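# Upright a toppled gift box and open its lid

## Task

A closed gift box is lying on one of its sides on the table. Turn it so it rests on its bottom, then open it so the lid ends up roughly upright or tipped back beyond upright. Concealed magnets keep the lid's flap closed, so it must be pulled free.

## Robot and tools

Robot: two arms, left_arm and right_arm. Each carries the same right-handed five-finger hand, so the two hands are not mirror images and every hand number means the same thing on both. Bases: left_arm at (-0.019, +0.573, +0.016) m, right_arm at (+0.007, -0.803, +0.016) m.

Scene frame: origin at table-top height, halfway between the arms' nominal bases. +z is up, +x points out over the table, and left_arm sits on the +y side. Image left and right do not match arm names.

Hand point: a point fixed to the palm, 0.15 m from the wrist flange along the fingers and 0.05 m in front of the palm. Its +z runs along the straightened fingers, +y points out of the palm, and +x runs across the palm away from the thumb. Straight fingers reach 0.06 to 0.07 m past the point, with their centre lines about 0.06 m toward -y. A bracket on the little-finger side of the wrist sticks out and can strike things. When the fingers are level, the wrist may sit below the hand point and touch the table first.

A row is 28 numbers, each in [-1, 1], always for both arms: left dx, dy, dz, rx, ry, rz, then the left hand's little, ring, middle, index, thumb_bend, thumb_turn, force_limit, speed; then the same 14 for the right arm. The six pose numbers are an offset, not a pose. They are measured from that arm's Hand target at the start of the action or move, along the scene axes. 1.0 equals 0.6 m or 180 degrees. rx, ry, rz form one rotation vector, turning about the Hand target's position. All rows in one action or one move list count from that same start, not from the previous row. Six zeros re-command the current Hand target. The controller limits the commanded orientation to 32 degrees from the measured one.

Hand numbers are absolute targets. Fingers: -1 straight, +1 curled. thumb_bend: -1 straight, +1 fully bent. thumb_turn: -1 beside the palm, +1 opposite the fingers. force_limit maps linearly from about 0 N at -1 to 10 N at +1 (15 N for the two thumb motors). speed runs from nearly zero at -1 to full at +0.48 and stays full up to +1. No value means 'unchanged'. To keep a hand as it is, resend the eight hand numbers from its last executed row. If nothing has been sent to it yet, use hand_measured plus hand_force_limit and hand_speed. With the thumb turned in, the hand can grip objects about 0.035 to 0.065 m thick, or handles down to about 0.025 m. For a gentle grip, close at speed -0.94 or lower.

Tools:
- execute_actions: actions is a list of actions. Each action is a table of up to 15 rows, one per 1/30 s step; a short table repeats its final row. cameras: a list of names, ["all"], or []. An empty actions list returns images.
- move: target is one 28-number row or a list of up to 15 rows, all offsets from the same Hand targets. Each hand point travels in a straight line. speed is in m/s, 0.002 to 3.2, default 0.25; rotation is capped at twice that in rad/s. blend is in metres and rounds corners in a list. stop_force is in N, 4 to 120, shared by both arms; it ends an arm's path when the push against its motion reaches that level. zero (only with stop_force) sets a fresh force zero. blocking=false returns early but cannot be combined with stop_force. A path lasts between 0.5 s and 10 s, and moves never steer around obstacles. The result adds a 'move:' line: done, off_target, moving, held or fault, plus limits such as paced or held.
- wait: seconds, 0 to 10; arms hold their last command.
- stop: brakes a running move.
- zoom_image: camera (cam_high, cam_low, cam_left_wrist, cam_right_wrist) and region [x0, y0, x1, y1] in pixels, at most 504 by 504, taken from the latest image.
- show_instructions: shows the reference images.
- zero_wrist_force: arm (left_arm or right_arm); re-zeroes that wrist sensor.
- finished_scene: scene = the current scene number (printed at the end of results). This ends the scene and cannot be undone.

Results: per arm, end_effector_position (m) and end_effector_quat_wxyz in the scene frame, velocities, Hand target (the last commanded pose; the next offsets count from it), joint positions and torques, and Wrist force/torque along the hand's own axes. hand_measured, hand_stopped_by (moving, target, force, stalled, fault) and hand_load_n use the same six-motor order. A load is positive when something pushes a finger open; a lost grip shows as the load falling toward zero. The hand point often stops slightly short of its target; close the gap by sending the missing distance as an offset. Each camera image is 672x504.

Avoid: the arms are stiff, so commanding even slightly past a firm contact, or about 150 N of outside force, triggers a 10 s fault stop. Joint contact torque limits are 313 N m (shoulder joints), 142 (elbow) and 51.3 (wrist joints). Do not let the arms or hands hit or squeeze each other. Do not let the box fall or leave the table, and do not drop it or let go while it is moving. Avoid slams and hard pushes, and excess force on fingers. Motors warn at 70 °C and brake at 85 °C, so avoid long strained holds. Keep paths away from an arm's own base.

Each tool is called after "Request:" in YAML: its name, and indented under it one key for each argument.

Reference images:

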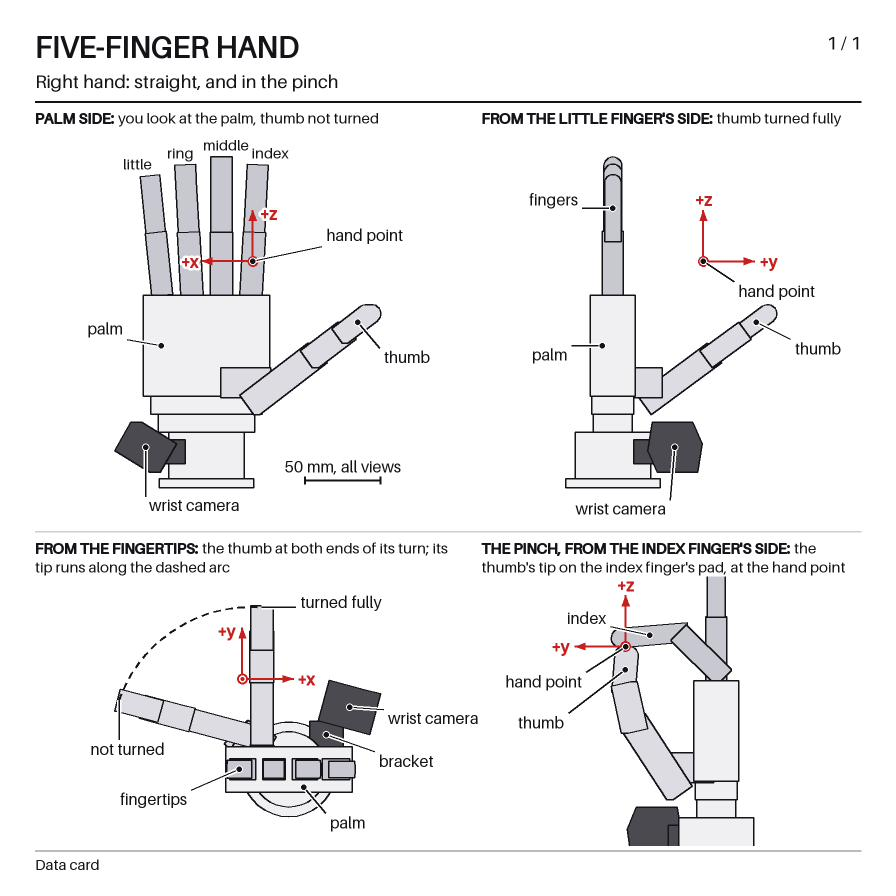

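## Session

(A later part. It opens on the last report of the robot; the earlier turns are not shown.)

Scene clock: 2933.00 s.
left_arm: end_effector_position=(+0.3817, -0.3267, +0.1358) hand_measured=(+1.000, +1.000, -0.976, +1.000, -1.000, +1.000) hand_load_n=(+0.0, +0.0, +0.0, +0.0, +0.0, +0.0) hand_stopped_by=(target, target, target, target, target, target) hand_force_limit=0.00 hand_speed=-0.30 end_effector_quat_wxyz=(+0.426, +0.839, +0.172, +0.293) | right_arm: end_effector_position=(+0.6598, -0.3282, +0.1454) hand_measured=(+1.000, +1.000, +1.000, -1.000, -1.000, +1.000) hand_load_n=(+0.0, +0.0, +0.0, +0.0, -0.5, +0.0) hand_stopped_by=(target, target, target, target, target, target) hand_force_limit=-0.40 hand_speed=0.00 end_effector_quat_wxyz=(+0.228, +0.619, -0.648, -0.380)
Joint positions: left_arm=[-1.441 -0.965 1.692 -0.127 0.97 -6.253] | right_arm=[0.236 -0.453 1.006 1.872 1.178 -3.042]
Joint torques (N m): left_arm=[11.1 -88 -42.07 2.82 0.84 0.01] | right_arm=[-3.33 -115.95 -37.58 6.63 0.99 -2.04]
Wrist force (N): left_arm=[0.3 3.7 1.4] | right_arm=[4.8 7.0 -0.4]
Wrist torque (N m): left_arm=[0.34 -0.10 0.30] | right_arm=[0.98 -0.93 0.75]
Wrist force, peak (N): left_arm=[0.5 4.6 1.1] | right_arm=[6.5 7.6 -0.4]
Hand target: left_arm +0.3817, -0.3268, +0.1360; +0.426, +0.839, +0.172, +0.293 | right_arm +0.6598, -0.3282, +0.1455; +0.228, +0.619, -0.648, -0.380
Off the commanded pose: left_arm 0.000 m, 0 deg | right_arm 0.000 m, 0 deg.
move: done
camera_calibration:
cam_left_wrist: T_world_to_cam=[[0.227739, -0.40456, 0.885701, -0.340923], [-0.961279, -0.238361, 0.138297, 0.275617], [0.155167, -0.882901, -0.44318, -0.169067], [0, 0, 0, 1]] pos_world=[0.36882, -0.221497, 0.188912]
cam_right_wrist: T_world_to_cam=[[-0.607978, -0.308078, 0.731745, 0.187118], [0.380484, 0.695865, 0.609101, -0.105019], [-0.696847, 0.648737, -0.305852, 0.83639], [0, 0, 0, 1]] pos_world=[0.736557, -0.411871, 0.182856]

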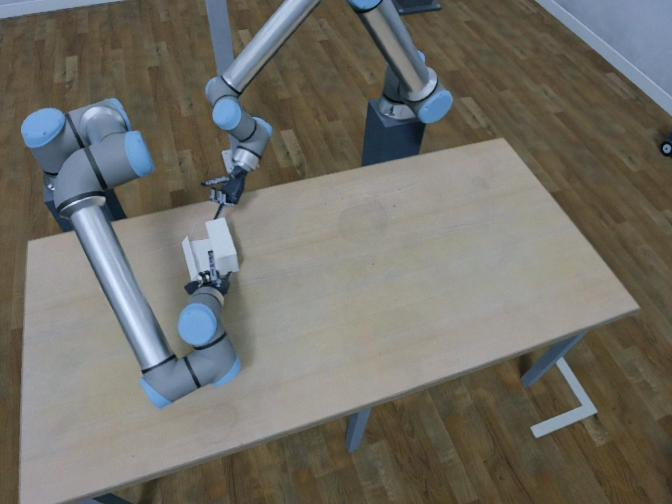

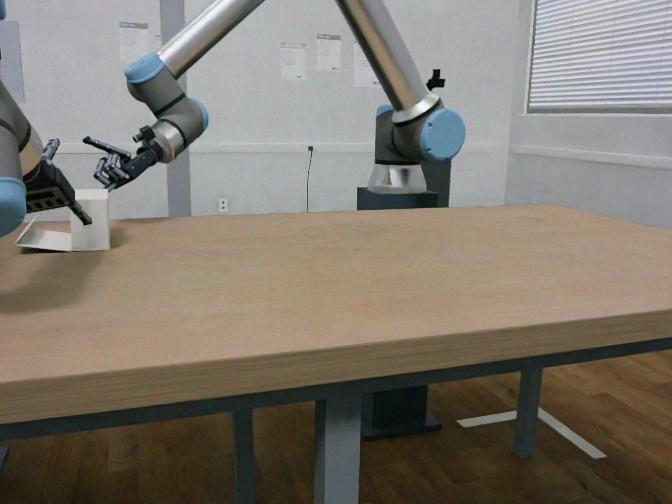

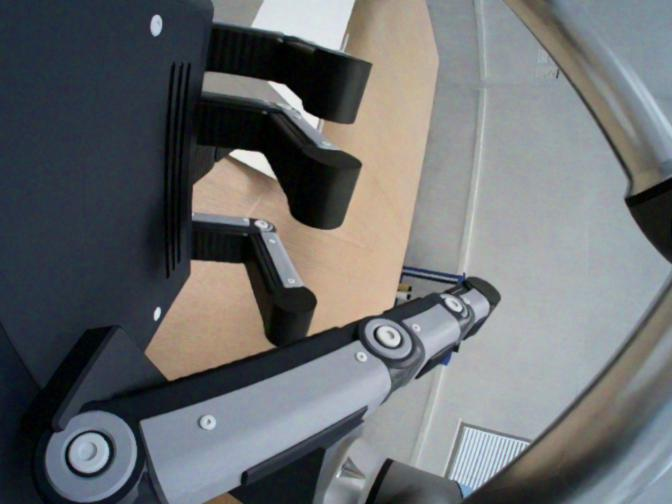

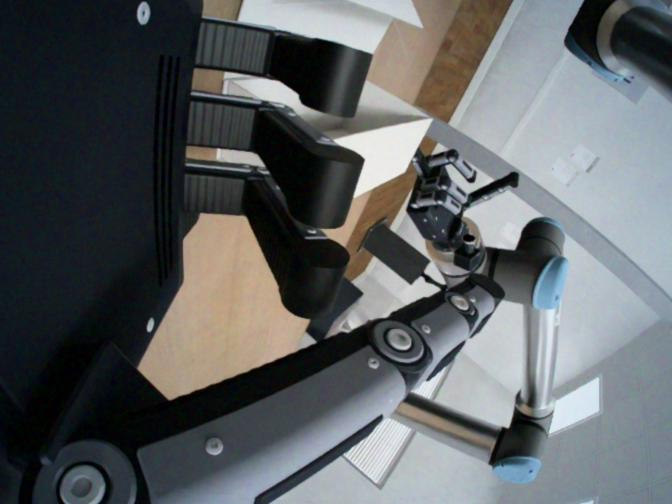

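Request:
move:
  target: [0.05,0.003,0,0,0,0, 1,1,-1,1,-1,1,0,-0.3, -0.06,0.0035,0,0,0,0, 1,1,1,-1,-1,1,-0.4,0]
  speed: 0.03
  stop_force: 5
  cameras: ["cam_high","cam_low"]

Request:
zoom_image:
  camera: "cam_low"
  region: [0, 100, 160, 260]

Request:
zoom_image:
  camera: "cam_high"
  region: [170, 200, 250, 290]

Scene clock: 2944.20 s.
left_arm: end_effector_position=(+0.4027, -0.3256, +0.1360) hand_measured=(+1.000, +1.000, -0.976, +1.000, -1.000, +1.000) hand_load_n=(+0.0, +0.0, -1.0, +0.0, -0.5, +0.0) hand_stopped_by=(target, target, target, target, target, target) hand_force_limit=0.00 hand_speed=-0.30 end_effector_quat_wxyz=(+0.426, +0.839, +0.172, +0.293) | right_arm: end_effector_position=(+0.6348, -0.3267, +0.1455) hand_measured=(+1.000, +1.000, +1.000, -1.000, -1.000, +1.000) hand_load_n=(+0.0, +0.0, +0.0, +0.5, +0.0, +0.0) hand_stopped_by=(target, target, target, target, target, target) hand_force_limit=-0.40 hand_speed=0.00 end_effector_quat_wxyz=(+0.228, +0.619, -0.648, -0.380)
Joint positions: left_arm=[-1.411 -0.959 1.679 -0.131 0.995 -6.233] | right_arm=[0.244 -0.489 1.082 1.83 1.172 -3.036]
Joint torques (N m): left_arm=[-12.28 -88.12 -21.17 2.82 -0.21 -1.88] | right_arm=[-5.06 -83.12 -25.41 3.57 2.07 -2.88]
Wrist force (N): left_arm=[-2.7 4.2 -0.8] | right_arm=[4.0 3.6 -3.3]
Wrist torque (N m): left_arm=[0.42 -0.28 0.04] | right_arm=[1.24 -0.96 0.64]
Wrist force, peak (N): left_arm=[-12.3 4.9 -9.4] | right_arm=[2.0 -3.6 -13.6]
Hand target: left_arm +0.4027, -0.3256, +0.1360; +0.426, +0.839, +0.172, +0.293 (not the last commanded pose) | right_arm +0.6348, -0.3267, +0.1455; +0.228, +0.619, -0.648, -0.380 (not the last commanded pose)
Off the commanded pose: left_arm 0.009 m, 0 deg | right_arm 0.011 m, 0 deg.
move: contact (left_arm, right_arm)
Images, in order (width x height): cam_high 672x504, cam_low 672x504.

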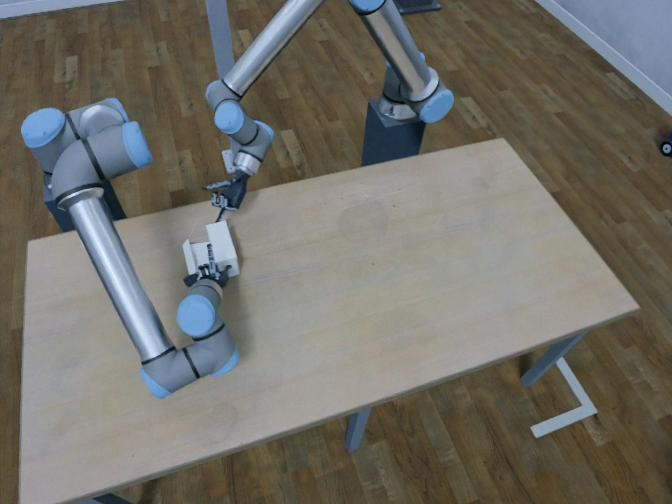

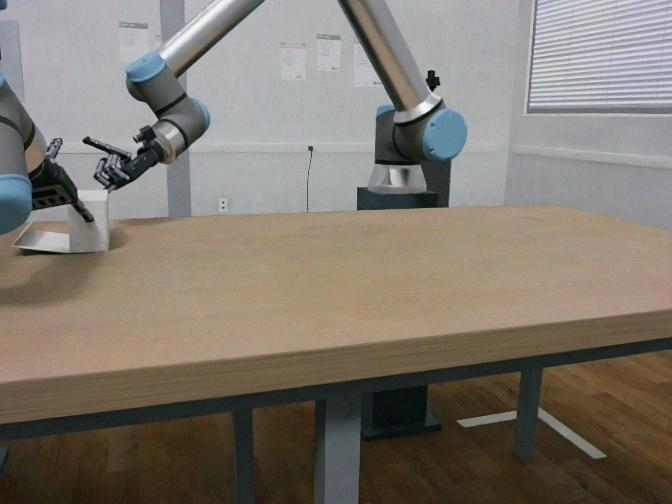

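Scaled by 3.150.

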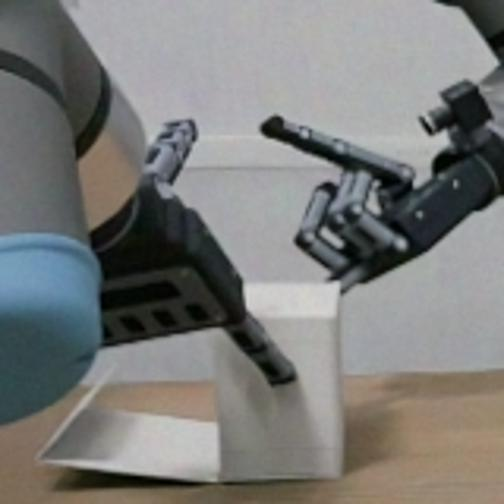

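Scaled by 5.600.

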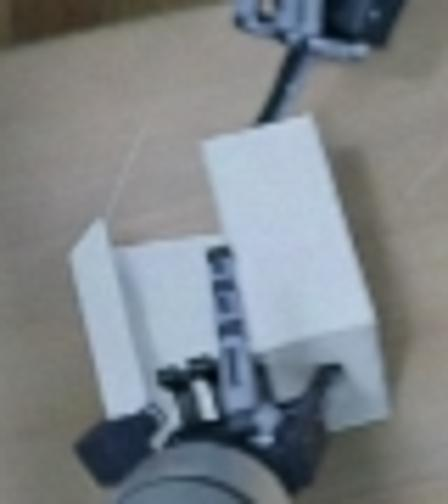

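Request:
move:
  target:
    - [0.0045,0,0,0,0,0, 1,1,-1,1,-1,1,0,-0.3, -0.004,0,0,0,0,0, 1,1,1,-1,-1,1,-0.4,0]
  speed: 0.02

Request:
move:
  target:
    - [-0.0014,0.0273,0.0083,0,0,0, 1,1,-1,1,-1,1,0,-0.3, -0.0014,0.0273,0.0083,0,0,0, 1,1,1,-1,-1,1,-0.4,0]
    - [-0.0028,0.056,0.0092,0,0,0, 1,1,-1,1,-1,1,0,-0.3, -0.0028,0.056,0.0092,0,0,0, 1,1,1,-1,-1,1,-0.4,0]
  speed: 0.04
  blend: 0.003
  cameras: ["cam_high","cam_low"]

Request:
zoom_image:
  camera: "cam_low"
  region: [0, 100, 160, 260]

Request:
zoom_image:
  camera: "cam_high"
  region: [170, 200, 250, 290]

Scene clock: 2954.77 s.
left_arm: end_effector_position=(+0.4053, -0.3257, +0.1360) hand_measured=(+1.000, +1.000, -0.976, +1.000, -1.000, +1.000) hand_load_n=(+0.0, +0.0, -4.5, +0.0, +0.0, +0.0) hand_stopped_by=(target, target, target, target, target, target) hand_force_limit=0.00 hand_speed=-0.30 end_effector_quat_wxyz=(+0.426, +0.839, +0.172, +0.292) | right_arm: end_effector_position=(+0.6325, -0.3267, +0.1455) hand_measured=(+1.000, +1.000, +1.000, -1.000, -1.000, +1.000) hand_load_n=(+0.0, +0.0, +0.0, +4.0, +0.0, +0.0) hand_stopped_by=(target, target, target, target, target, target) hand_force_limit=-0.40 hand_speed=0.00 end_effector_quat_wxyz=(+0.228, +0.619, -0.648, -0.380)
Joint positions: left_arm=[-1.407 -0.958 1.677 -0.132 0.998 -6.231] | right_arm=[0.244 -0.492 1.09 1.826 1.172 -3.036]
Joint torques (N m): left_arm=[53.82 -63.58 -42.98 -1.46 -11.67 1.29] | right_arm=[30.76 -98.89 -11.42 7.17 1.62 2.62]
Wrist force (N): left_arm=[-30.9 5.7 -26.2] | right_arm=[-4.1 -18.5 -36.6]
Wrist torque (N m): left_arm=[1.79 -1.70 -1.65] | right_arm=[4.34 -1.33 0.12]
Wrist force, peak (N): left_arm=[-30.8 5.6 -26.4] | right_arm=[-4.1 -18.5 -36.6]
Hand target: left_arm +0.4054, -0.3256, +0.1360; +0.426, +0.839, +0.172, +0.293 | right_arm +0.6324, -0.3267, +0.1455; +0.228, +0.619, -0.648, -0.380
Off the commanded pose: left_arm 0.000 m, 0 deg | right_arm 0.000 m, 0 deg.
move: done

Scene clock: 2955.93 s.
left_arm: end_effector_position=(+0.4038, -0.2919, +0.1415) hand_measured=(+1.000, +1.000, -0.976, +1.000, -1.000, +1.000) hand_load_n=(+0.0, +0.0, -0.5, +0.0, +0.0, +0.0) hand_stopped_by=(target, target, target, target, target, target) hand_force_limit=0.00 hand_speed=-0.30 end_effector_quat_wxyz=(+0.426, +0.839, +0.172, +0.293) | right_arm: end_effector_position=(+0.6307, -0.2930, +0.1509) hand_measured=(+1.000, +1.000, +1.000, -1.000, -1.000, +1.000) hand_load_n=(+0.0, +0.0, +0.0, +5.0, +0.0, +0.0) hand_stopped_by=(target, target, target, target, target, target) hand_force_limit=-0.40 hand_speed=0.00 end_effector_quat_wxyz=(+0.229, +0.619, -0.648, -0.380)
Joint positions: left_arm=[-1.403 -1.004 1.748 -0.157 1.002 -6.228] | right_arm=[0.279 -0.477 1.043 1.847 1.145 -3.01]
Joint torques (N m): left_arm=[46.22 -62.35 -44.38 1.55 -11.36 1.57] | right_arm=[13.28 -107.11 -10.3 8.84 3.91 -3.19]
Wrist force (N): left_arm=[-34.6 3.3 -25.5] | right_arm=[-3.0 -23.7 -34.4]
Wrist torque (N m): left_arm=[1.92 -2.03 -1.92] | right_arm=[4.57 -1.38 0.21]
Wrist force, peak (N): left_arm=[-34.9 2.8 -26.1] | right_arm=[-3.9 -23.8 -34.5]
Hand target: left_arm +0.4037, -0.2920, +0.1415; +0.426, +0.839, +0.172, +0.293 | right_arm +0.6307, -0.2931, +0.1510; +0.228, +0.619, -0.648, -0.380
Off the commanded pose: left_arm 0.000 m, 0 deg | right_arm 0.000 m, 0 deg.
move: done
Images, in order (width x height): cam_high 672x504, cam_low 672x504.

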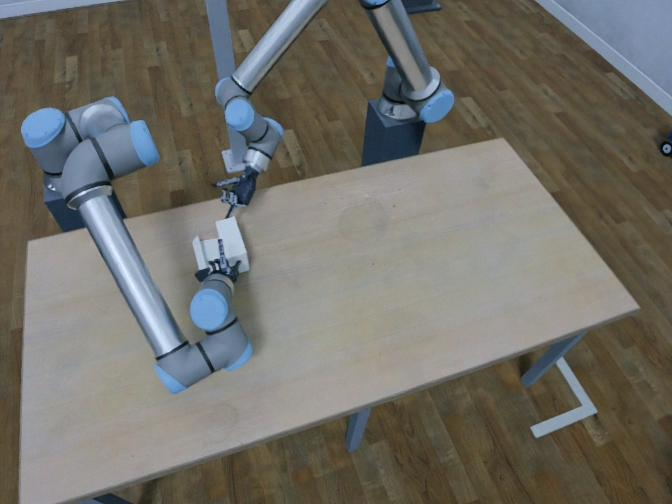

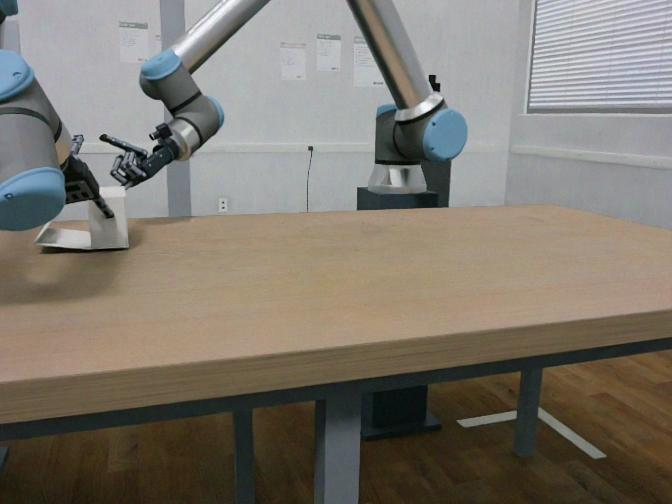

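Scaled by 3.150.

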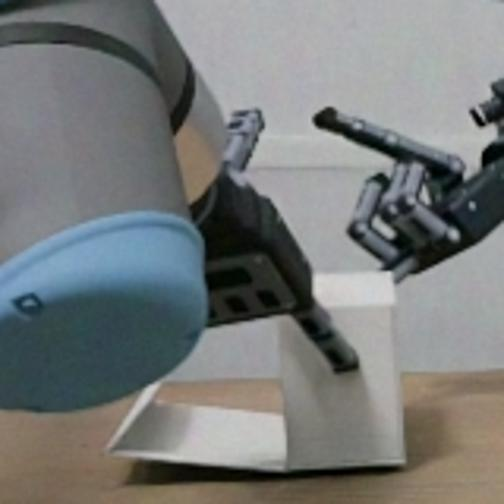

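Scaled by 5.600.

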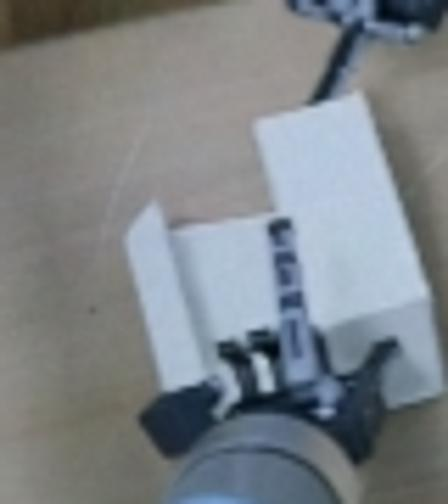

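Request:
move:
  target:
    - [0,0,-0.0088,0,0,0, 1,1,-1,1,-1,1,0,-0.3, 0,0,-0.0088,0,0,0, 1,1,1,-1,-1,1,-0.4,0]
    - [-0.02,0,-0.0088,0,0,0, 1,1,-1,1,-1,1,0,-0.3, 0.02,0,-0.0088,0,0,0, 1,1,1,-1,-1,1,-0.4,0]
    - [-0.02,0.027,-0.004,0,0,0, 1,1,-1,1,-1,1,0,-0.3, 0.02,0.027,-0.004,0,0,0, 1,1,1,-1,-1,1,-0.4,0]
  speed: 0.04
  cameras: ["cam_high","cam_low"]

Request:
zoom_image:
  camera: "cam_low"
  region: [0, 100, 160, 260]

Request:
zoom_image:
  camera: "cam_high"
  region: [170, 200, 250, 290]

Scene clock: 2989.63 s.
left_arm: end_effector_position=(+0.3918, -0.2757, +0.1391) hand_measured=(+1.000, +1.000, -0.976, +1.000, -1.000, +1.000) hand_load_n=(+0.0, +0.0, +0.0, +0.0, +0.0, +0.0) hand_stopped_by=(target, target, target, target, target, target) hand_force_limit=0.00 hand_speed=-0.30 end_effector_quat_wxyz=(+0.426, +0.839, +0.172, +0.293) | right_arm: end_effector_position=(+0.6427, -0.2768, +0.1486) hand_measured=(+1.000, +1.000, +1.000, -1.000, -1.000, +1.000) hand_load_n=(+0.0, -0.5, +0.0, +0.0, +0.0, +0.0) hand_stopped_by=(target, target, target, target, target, target) hand_force_limit=-0.40 hand_speed=0.00 end_effector_quat_wxyz=(+0.229, +0.619, -0.648, -0.380)
Joint positions: left_arm=[-1.417 -1.025 1.792 -0.175 0.99 -6.237] | right_arm=[0.292 -0.444 0.978 1.875 1.136 -3.001]
Joint torques (N m): left_arm=[4.66 -61.86 -43.43 2.48 0.36 1.4] | right_arm=[-6.96 -113.08 -29.55 2.98 1.82 -2.09]
Wrist force (N): left_arm=[-0.2 3.6 1.8] | right_arm=[4.6 7.7 -0.7]
Wrist torque (N m): left_arm=[0.31 -0.05 0.07] | right_arm=[1.12 -0.93 0.71]
Wrist force, peak (N): left_arm=[-35.4 3.7 -26.2] | right_arm=[-3.4 -22.5 -36.3]
Hand target: left_arm +0.3917, -0.2758, +0.1391; +0.426, +0.839, +0.172, +0.293 | right_arm +0.6427, -0.2769, +0.1486; +0.228, +0.619, -0.648, -0.380
Off the commanded pose: left_arm 0.000 m, 0 deg | right_arm 0.000 m, 0 deg.
move: done
Images, in order (width x height): cam_high 672x504, cam_low 672x504.

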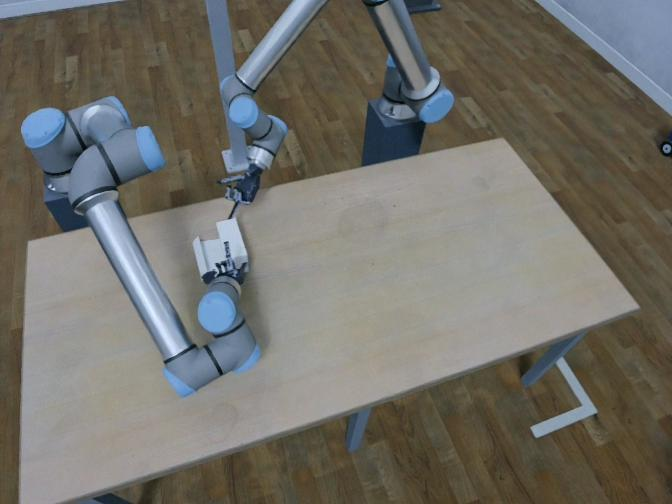

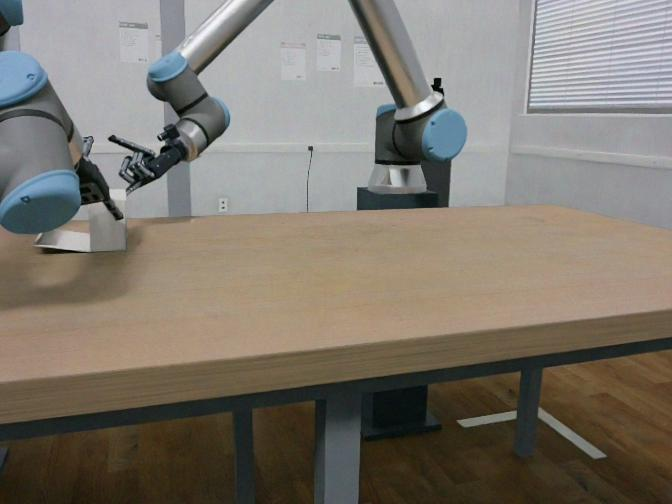

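Scaled by 3.150.

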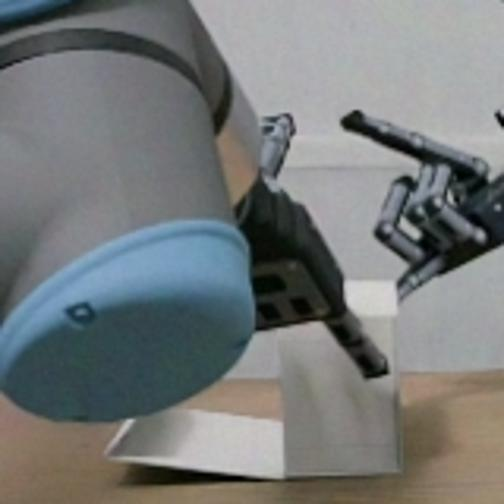

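Scaled by 5.600.

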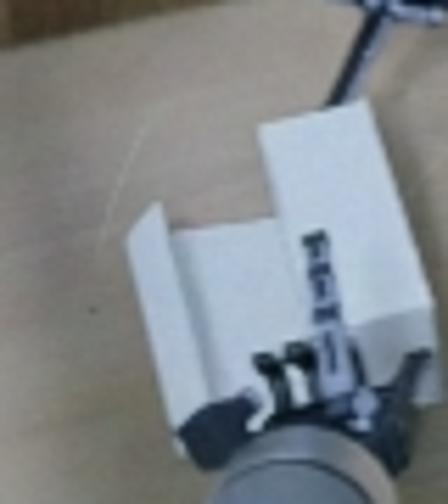

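Request:
move:
  target: [0.06,0.003,0,0,0,0, 1,1,-1,1,-1,1,0,-0.3, -0.06,-0.003,0,0,0,0, 1,1,1,-1,-1,1,-0.4,0]
  speed: 0.03
  stop_force: 5

Request:
move:
  target:
    - [0.003,0,0,0,0,0, 1,1,-1,1,-1,1,0,-0.3, -0.003,0,0,0,0,0, 1,1,1,-1,-1,1,-0.4,0]
    - [0.0016,0.0277,-0.0015,0,0,0, 1,1,-1,1,-1,1,0,-0.3, -0.0044,0.0277,-0.0015,0,0,0, 1,1,1,-1,-1,1,-0.4,0]
  speed: 0.04
  blend: 0.001
  cameras: ["cam_high","cam_low"]

Request:
zoom_image:
  camera: "cam_low"
  region: [0, 100, 160, 260]

Request:
zoom_image:
  camera: "cam_high"
  region: [170, 200, 250, 290]

Scene clock: 2998.93 s.
left_arm: end_effector_position=(+0.4012, -0.2753, +0.1391) hand_measured=(+1.000, +1.000, -0.976, +1.000, -1.000, +1.000) hand_load_n=(+0.0, +0.0, +0.0, +0.0, +0.0, +0.0) hand_stopped_by=(target, target, target, target, target, target) hand_force_limit=0.00 hand_speed=-0.30 end_effector_quat_wxyz=(+0.426, +0.839, +0.172, +0.293) | right_arm: end_effector_position=(+0.6333, -0.2774, +0.1486) hand_measured=(+1.000, +1.000, +1.000, -1.000, -1.000, +1.000) hand_load_n=(+0.0, +0.0, +0.0, +0.5, +0.0, +0.0) hand_stopped_by=(target, target, target, target, target, target) hand_force_limit=-0.40 hand_speed=0.00 end_effector_quat_wxyz=(+0.228, +0.619, -0.648, -0.380)
Joint positions: left_arm=[-1.403 -1.022 1.785 -0.177 1.001 -6.228] | right_arm=[0.294 -0.459 1.009 1.858 1.134 -3]
Joint torques (N m): left_arm=[9.64 -81.87 -19.96 2.67 0.19 -0.24] | right_arm=[-5.31 -82.17 -26.11 3.52 1.91 -2.79]
Wrist force (N): left_arm=[-3.7 3.9 -0.8] | right_arm=[4.1 3.0 -4.1]
Wrist torque (N m): left_arm=[0.47 -0.24 0.02] | right_arm=[1.27 -1.01 0.66]
Wrist force, peak (N): left_arm=[-14.8 4.4 -10.9] | right_arm=[0.9 -4.5 -16.4]
Hand target: left_arm +0.4012, -0.2753, +0.1391; +0.426, +0.839, +0.172, +0.293 (not the last commanded pose) | right_arm +0.6333, -0.2774, +0.1486; +0.228, +0.619, -0.648, -0.380 (not the last commanded pose)
Off the commanded pose: left_arm 0.027 m, 0 deg | right_arm 0.027 m, 0 deg.
move: contact (left_arm, right_arm)

Scene clock: 2999.70 s.
left_arm: end_effector_position=(+0.4021, -0.2586, +0.1382) hand_measured=(+1.000, +1.000, -0.974, +1.000, -1.000, +1.000) hand_load_n=(+0.0, +0.0, -22.5, +0.0, +0.0, +0.0) hand_stopped_by=(target, target, target, target, target, target) hand_force_limit=0.00 hand_speed=-0.30 end_effector_quat_wxyz=(+0.426, +0.839, +0.172, +0.293) | right_arm: end_effector_position=(+0.6306, -0.2607, +0.1477) hand_measured=(+1.000, +1.000, +1.000, -1.000, -1.000, +1.000) hand_load_n=(+0.0, +0.0, +0.0, -1.5, +0.0, +0.0) hand_stopped_by=(target, target, target, target, target, target) hand_force_limit=-0.40 hand_speed=0.00 end_effector_quat_wxyz=(+0.228, +0.619, -0.648, -0.380)
Joint positions: left_arm=[-1.397 -1.04 1.819 -0.194 1.006 -6.224] | right_arm=[0.312 -0.448 0.988 1.863 1.121 -2.987]
Joint torques (N m): left_arm=[39.09 -45.75 -35.18 3.81 -6.3 1.67] | right_arm=[14.97 -91.8 -7.13 -0.82 4.64 -2.04]
Wrist force (N): left_arm=[-20.2 16.2 -29.3] | right_arm=[-2.3 4.5 -49.1]
Wrist torque (N m): left_arm=[1.11 -0.68 -0.73] | right_arm=[3.74 -1.34 0.29]
Wrist force, peak (N): left_arm=[-20.1 16.1 -29.7] | right_arm=[-1.6 6.4 -54.7]
Hand target: left_arm +0.4021, -0.2587, +0.1382; +0.426, +0.839, +0.172, +0.293 | right_arm +0.6306, -0.2608, +0.1477; +0.228, +0.619, -0.648, -0.380
Off the commanded pose: left_arm 0.000 m, 0 deg | right_arm 0.000 m, 0 deg.
move: done; blend cut to 0.0009 m at target 1
Images, in order (width x height): cam_high 672x504, cam_low 672x504.

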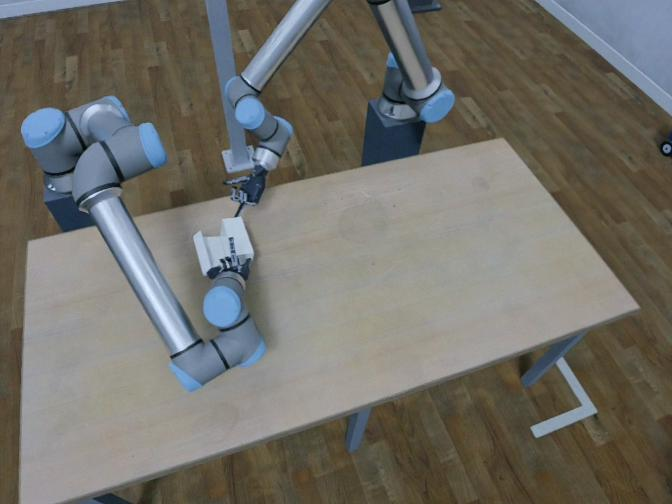

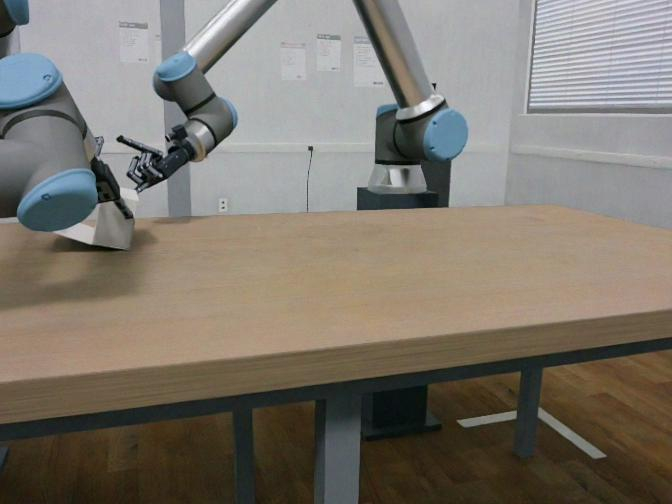

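Scaled by 3.150.

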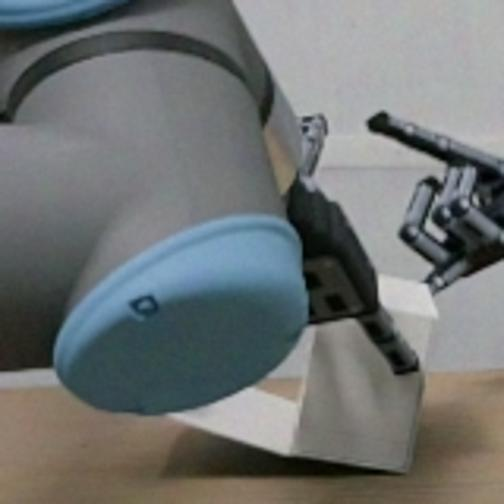

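Scaled by 5.600.

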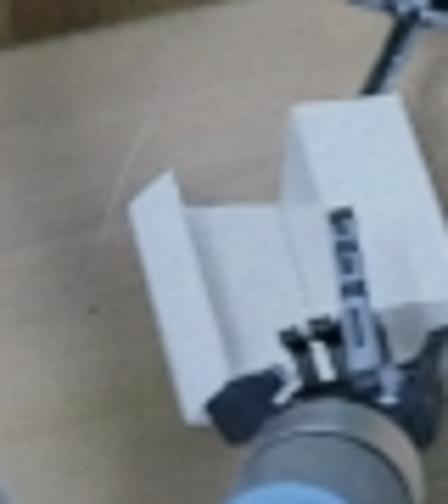

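Request:
move:
  target:
    - [-0.0014,0.0272,-0.004,0,0,0, 1,1,-1,1,-1,1,0,-0.3, -0.0014,0.0272,-0.004,0,0,0, 1,1,1,-1,-1,1,-0.4,0]
    - [-0.0026,0.0518,-0.0163,0,0,0, 1,1,-1,1,-1,1,0,-0.3, -0.0026,0.0518,-0.0163,0,0,0, 1,1,1,-1,-1,1,-0.4,0]
  speed: 0.04
  blend: 0.003
  cameras: ["cam_high","cam_low"]

Request:
zoom_image:
  camera: "cam_low"
  region: [20, 100, 180, 260]

Request:
zoom_image:
  camera: "cam_high"
  region: [180, 200, 260, 290]

Scene clock: 3005.00 s.
left_arm: end_effector_position=(+0.4006, -0.2274, +0.1283) hand_measured=(+1.000, +1.000, -0.972, +1.000, -1.000, +1.000) hand_load_n=(+0.0, +0.0, -5.0, +0.0, +0.0, +0.0) hand_stopped_by=(target, target, target, target, target, target) hand_force_limit=0.00 hand_speed=-0.30 end_effector_quat_wxyz=(+0.426, +0.839, +0.172, +0.293) end_effector_velocity=(+0.001, -0.003, +0.002) end_effector_angular_velocity=(-0.003, +0.000, -0.001) | right_arm: end_effector_position=(+0.6291, -0.2295, +0.1378) hand_measured=(+1.000, +1.000, +1.000, -1.000, -1.000, +1.000) hand_load_n=(+0.0, +0.0, +0.0, +3.5, +0.0, +0.0) hand_stopped_by=(target, target, target, target, target, target) hand_force_limit=-0.40 hand_speed=0.00 end_effector_quat_wxyz=(+0.228, +0.619, -0.648, -0.380) end_effector_velocity=(+0.000, -0.002, +0.000) end_effector_angular_velocity=(-0.001, +0.002, -0.001)
Joint positions: left_arm=[-1.392 -1.064 1.885 -0.239 1.01 -6.221] | right_arm=[0.343 -0.414 0.933 1.874 1.099 -2.963]
Joint velocities: left_arm=[0 0.001 -0.007 0.003 0.001 0] | right_arm=[-0.002 -0.001 0.005 -0.001 0.001 0]
Joint torques (N m): left_arm=[34.63 -58.41 -41.76 1.96 -8.28 1.88] | right_arm=[8.78 -113.45 -15.82 10.49 2.51 -2.53]
Wrist force (N): left_arm=[-24.9 5.7 -18.9] | right_arm=[-0.5 -15.5 -25.4]
Wrist torque (N m): left_arm=[1.30 -1.31 -1.31] | right_arm=[3.60 -1.21 0.41]
Wrist force, peak (N): left_arm=[-18.1 17.4 -39.3] | right_arm=[-4.4 6.3 -54.8]
Hand target: left_arm +0.4006, -0.2276, +0.1284; +0.426, +0.839, +0.172, +0.293 | right_arm +0.6291, -0.2297, +0.1379; +0.228, +0.619, -0.648, -0.380
Off the commanded pose: left_arm 0.000 m, 0 deg | right_arm 0.000 m, 0 deg.
move: done
Images, in order (width x height): cam_high 672x504, cam_low 672x504.

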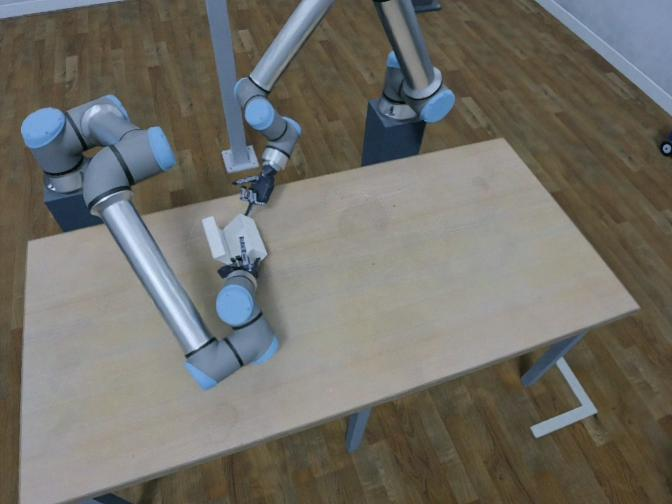

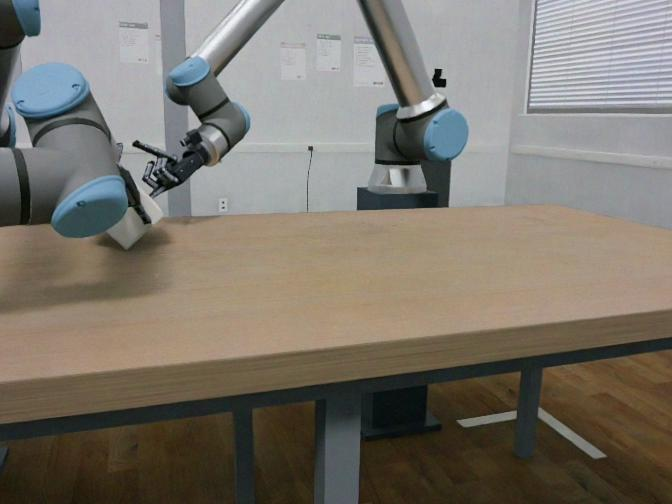

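Scaled by 3.150.

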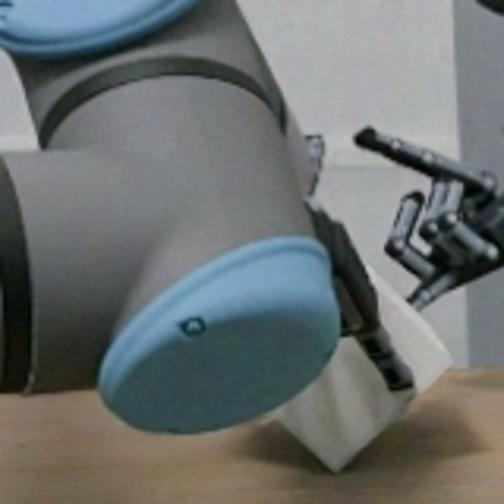

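Scaled by 5.600.

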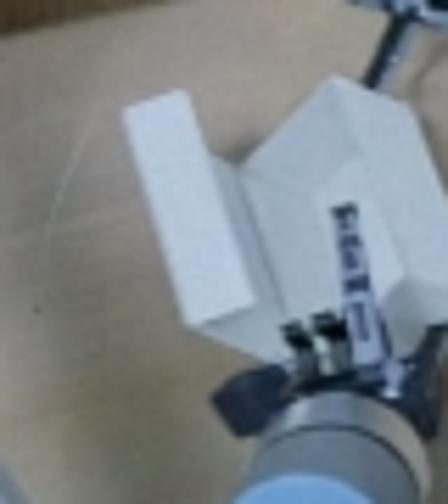

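Request:
move:
  target:
    - [-0.001,0.0207,-0.0185,0,0,0, 1,1,-1,1,-1,1,0,-0.3, -0.001,0.0207,-0.0185,0,0,0, 1,1,1,-1,-1,1,-0.4,0]
    - [-0.0018,0.036,-0.0415,0,0,0, 1,1,-1,1,-1,1,0,-0.3, -0.0018,0.036,-0.0415,0,0,0, 1,1,1,-1,-1,1,-0.4,0]
    - [-0.002,0.042,-0.0555,0,0,0, 1,1,-1,1,-1,1,0,-0.3, -0.002,0.042,-0.0555,0,0,0, 1,1,1,-1,-1,1,-0.4,0]
  speed: 0.04
  blend: 0.003
  cameras: ["cam_high","cam_low"]

Request:
zoom_image:
  camera: "cam_low"
  region: [20, 100, 180, 260]

Request:
zoom_image:
  camera: "cam_high"
  region: [190, 200, 280, 300]

Scene clock: 3012.37 s.
left_arm: end_effector_position=(+0.3994, -0.2022, +0.0948) hand_measured=(+1.000, +1.000, -0.972, +1.000, -1.000, +1.000) hand_load_n=(+0.0, +0.0, -1.5, +0.0, +0.0, +0.0) hand_stopped_by=(target, target, target, target, target, target) hand_force_limit=0.00 hand_speed=-0.30 end_effector_quat_wxyz=(+0.426, +0.839, +0.172, +0.293) end_effector_velocity=(-0.001, +0.000, +0.000) end_effector_angular_velocity=(+0.004, +0.001, -0.001) | right_arm: end_effector_position=(+0.6279, -0.2044, +0.1044) hand_measured=(+1.000, +1.000, +1.000, -1.000, -1.000, +1.000) hand_load_n=(+0.0, +0.0, +0.0, +3.5, +0.0, +0.0) hand_stopped_by=(target, target, target, target, target, target) hand_force_limit=-0.40 hand_speed=0.00 end_effector_quat_wxyz=(+0.228, +0.619, -0.648, -0.380)
Joint positions: left_arm=[-1.387 -1.048 1.945 -0.317 1.014 -6.218] | right_arm=[0.367 -0.357 0.878 1.863 1.081 -2.944]
Joint velocities: left_arm=[-0.001 0 -0.002 0.005 0.001 0] | right_arm=[within noise]
Joint torques (N m): left_arm=[37.78 -75.87 -41.63 1.37 -7.73 2.17] | right_arm=[12.5 -114.86 -15.58 8.38 1.18 0.56]
Wrist force (N): left_arm=[-26.2 3.2 -18.9] | right_arm=[-0.4 -14.5 -28.0]
Wrist torque (N m): left_arm=[1.49 -1.38 -1.46] | right_arm=[3.62 -1.13 0.42]
Wrist force, peak (N): left_arm=[-26.5 3.1 -19.4] | right_arm=[-0.8 -15.4 -28.0]
Hand target: left_arm +0.3994, -0.2024, +0.0951; +0.426, +0.839, +0.172, +0.293 | right_arm +0.6279, -0.2045, +0.1046; +0.228, +0.619, -0.648, -0.380
Off the commanded pose: left_arm 0.000 m, 0 deg | right_arm 0.000 m, 0 deg.
move: done
Images, in order (width x height): cam_high 672x504, cam_low 672x504.

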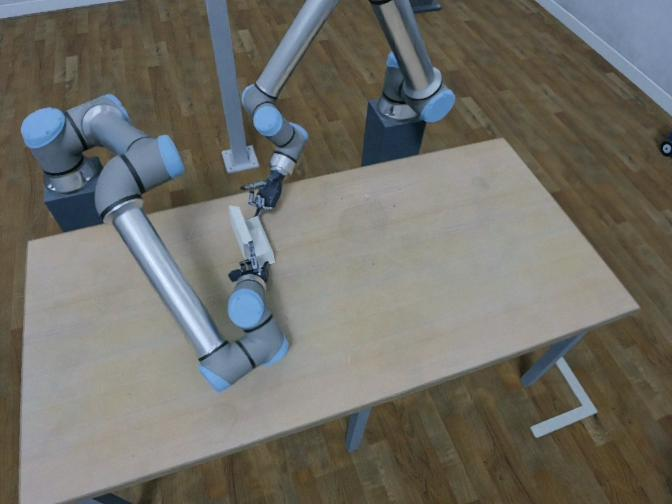

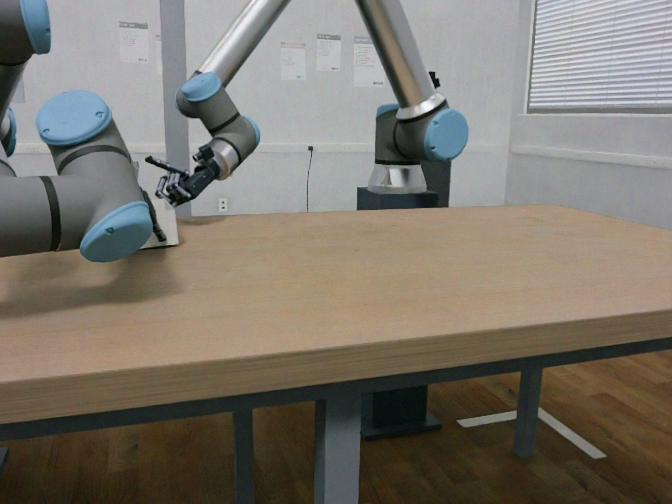

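Scaled by 3.150.

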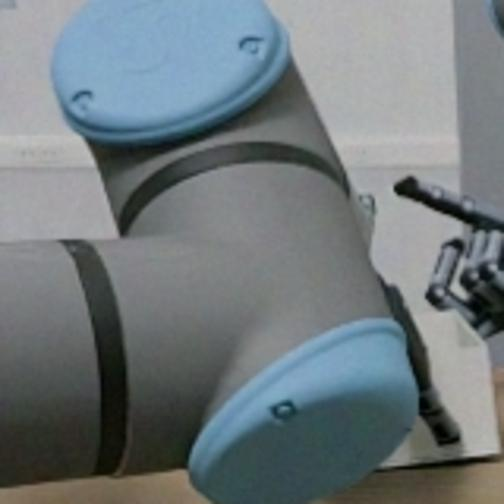

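Scaled by 5.040.

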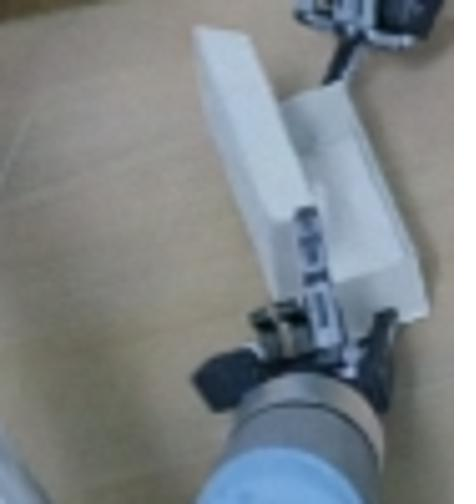

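Request:
move:
  target:
    - [0,0.002,-0.007,0,0,0, 1,1,-1,1,-1,1,0,-0.3, 0,0.002,-0.007,0,0,0, 1,1,1,-1,-1,1,-0.4,0]
    - [-0.03,0.002,-0.005,0,0,0, 1,1,-1,1,-1,1,0,-0.3, 0.03,0.002,-0.005,0,0,0, 1,1,1,-1,-1,1,-0.4,0]
    - [-0.06,0.05,0.1,0,0,0, 1,1,-1,1,-1,1,0,-0.3, 0.12,0.0,0.1,0,0,0, 1,1,1,-1,-1,1,-0.4,0]
    - [-0.08,0.15,0.2,0,0,0, 1,1,-1,1,-1,1,0,-0.3, 0.2,-0.1,0.25,0,0,0, 1,1,1,-1,-1,1,-0.4,0]
  speed: 0.06
  cameras: ["cam_high","cam_low"]

Request:
zoom_image:
  camera: "cam_low"
  region: [80, 120, 240, 280]

Request:
zoom_image:
  camera: "cam_high"
  region: [200, 180, 300, 280]

Scene clock: 3021.43 s.
left_arm: end_effector_position=(+0.3513, -0.1122, +0.2150) hand_measured=(+1.000, +1.000, -0.972, +1.000, -1.000, +1.000) hand_load_n=(+0.0, +0.0, +0.0, +0.0, +0.0, +0.0) hand_stopped_by=(target, target, target, target, target, target) hand_force_limit=0.00 hand_speed=-0.30 end_effector_quat_wxyz=(+0.426, +0.839, +0.172, +0.293) | right_arm: end_effector_position=(+0.7479, -0.2646, +0.2549) hand_measured=(+1.000, +1.000, +1.000, -1.000, -1.000, +1.000) hand_load_n=(+0.0, +0.0, +0.0, +0.0, +0.0, +0.0) hand_stopped_by=(target, target, target, target, target, target) hand_force_limit=-0.40 hand_speed=0.00 end_effector_quat_wxyz=(+0.228, +0.619, -0.648, -0.380)
Joint positions: left_arm=[-1.453 -1.335 2.094 -0.153 0.96 -6.262] | right_arm=[0.275 -0.305 0.491 2.229 1.149 -3.014]
Joint torques (N m): left_arm=[-7.5 -37.94 -42.05 -0.56 -1.33 -1.11] | right_arm=[9.96 -93.25 -33.21 1.78 -1.91 2.13]
Wrist force (N): left_arm=[-1.2 4.1 1.6] | right_arm=[4.8 6.5 -0.3]
Wrist torque (N m): left_arm=[0.40 0.11 0.23] | right_arm=[0.87 -0.92 0.75]
Wrist force, peak (N): left_arm=[-26.6 3.0 -19.6] | right_arm=[-0.6 -15.0 -28.1]
Hand target: left_arm +0.3514, -0.1124, +0.2151; +0.426, +0.839, +0.172, +0.293 | right_arm +0.7479, -0.2645, +0.2546; +0.228, +0.619, -0.648, -0.380
Off the commanded pose: left_arm 0.000 m, 0 deg | right_arm 0.000 m, 0 deg.
move: done
Images, in order (width x height): cam_high 672x504, cam_low 672x504.

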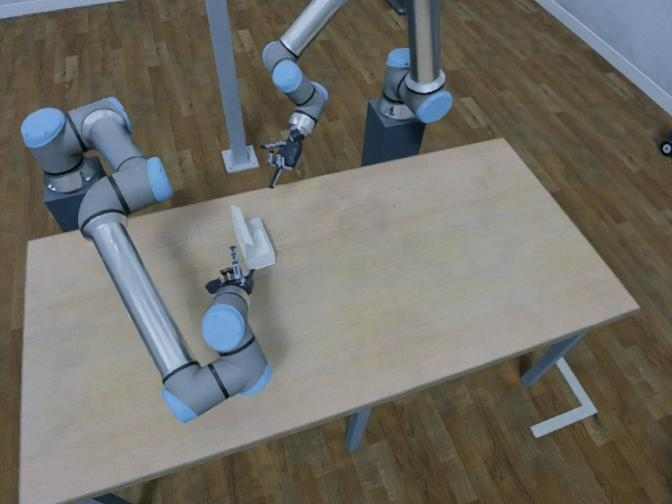

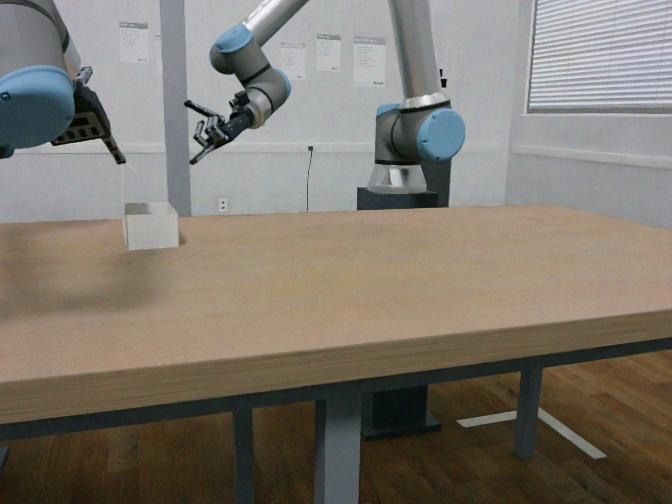

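Scaled by 3.150.

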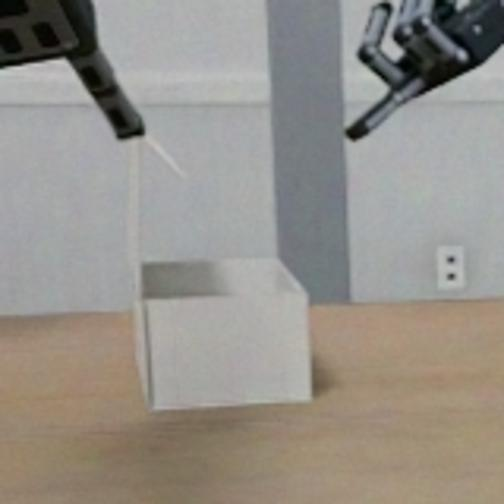

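Scaled by 5.040.

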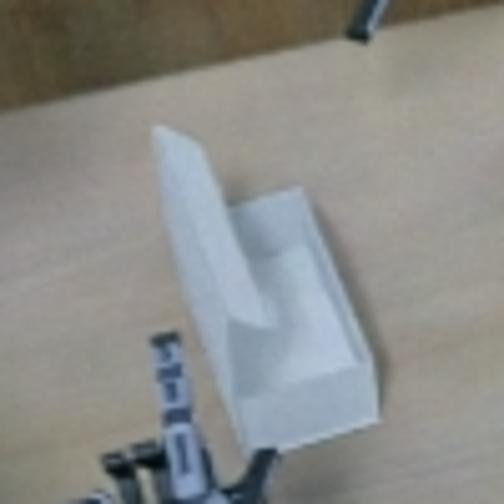

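Request:
move:
  target:
    - [0.2,-0.1,-0.0183,0,0,0, 1,1,-1,1,-1,1,0,-0.3, 0,0,0,0,0,0, 1,1,1,-1,-1,1,-0.4,0]
    - [0.2,-0.2667,-0.0183,0,0,0, 1,1,-1,1,-1,1,0,-0.3, 0,0,0,0,0,0, 1,1,1,-1,-1,1,-0.4,0]
    - [0.2,-0.1,-0.0183,0,0,0, 1,1,-1,1,-1,1,0,-0.3, 0,0,0,0,0,0, 1,1,1,-1,-1,1,-0.4,0]
  speed: 0.06
  cameras: ["cam_high","cam_low"]

Request:
zoom_image:
  camera: "cam_low"
  region: [80, 120, 240, 280]

Request:
zoom_image:
  camera: "cam_high"
  region: [200, 180, 300, 280]

Scene clock: 3049.50 s.
left_arm: end_effector_position=(+0.4715, -0.1723, +0.2041) hand_measured=(+1.000, +1.000, -0.972, +1.000, -1.000, +1.000) hand_load_n=(+0.0, +0.0, +0.5, +0.0, +0.0, +0.0) hand_stopped_by=(target, target, target, target, target, target) hand_force_limit=0.00 hand_speed=-0.30 end_effector_quat_wxyz=(+0.426, +0.839, +0.172, +0.293) end_effector_velocity=(+0.001, -0.003, +0.002) end_effector_angular_velocity=(-0.003, -0.001, +0.001) | right_arm: end_effector_position=(+0.7479, -0.2645, +0.2546) hand_measured=(+1.000, +1.000, +1.000, -1.000, -1.000, +1.000) hand_load_n=(+0.0, +0.0, +0.0, +0.0, +0.0, +0.0) hand_stopped_by=(target, target, target, target, target, target) hand_force_limit=-0.40 hand_speed=0.00 end_effector_quat_wxyz=(+0.228, +0.619, -0.648, -0.380)
Joint positions: left_arm=[-1.259 -1.18 1.887 -0.163 1.123 -6.14] | right_arm=[0.275 -0.304 0.491 2.228 1.149 -3.014]
Joint velocities: left_arm=[0 0.001 -0.005 0.001 -0.002 0] | right_arm=[within noise]
Joint torques (N m): left_arm=[-14.65 -55.56 -45.02 2.54 -1.08 -0.98] | right_arm=[10.66 -107.59 -35.37 2.26 -1.84 3.2]
Wrist force (N): left_arm=[-1.0 4.0 1.7] | right_arm=[4.6 6.7 -0.3]
Wrist torque (N m): left_arm=[0.37 0.08 0.02] | right_arm=[0.92 -0.89 0.73]
Wrist force, peak (N): left_arm=[-1.7 4.1 2.1] | right_arm=[4.9 6.9 -0.2]
Hand target: left_arm +0.4714, -0.1724, +0.2041; +0.426, +0.839, +0.172, +0.293 | right_arm +0.7479, -0.2645, +0.2546; +0.228, +0.619, -0.648, -0.380
Off the commanded pose: left_arm 0.000 m, 0 deg | right_arm 0.000 m, 0 deg.
move: done
Images, in order (width x height): cam_high 672x504, cam_low 672x504.

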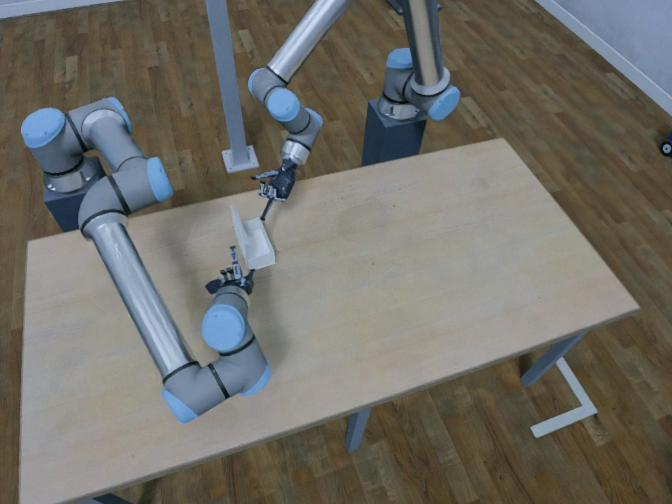

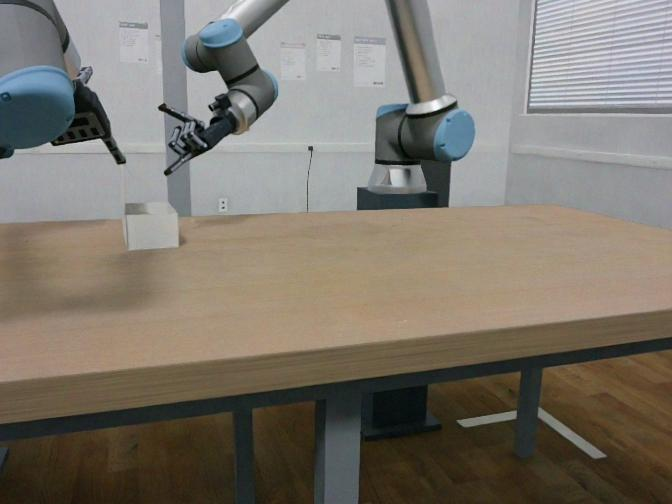

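Scaled by 3.150.

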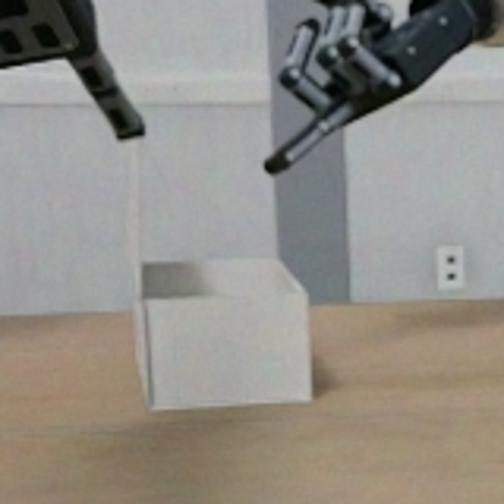

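Scaled by 5.040.

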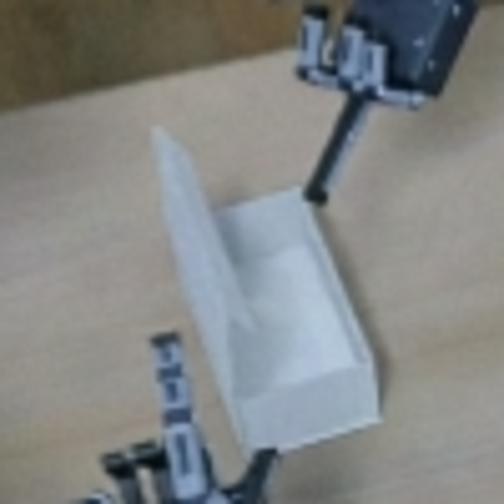

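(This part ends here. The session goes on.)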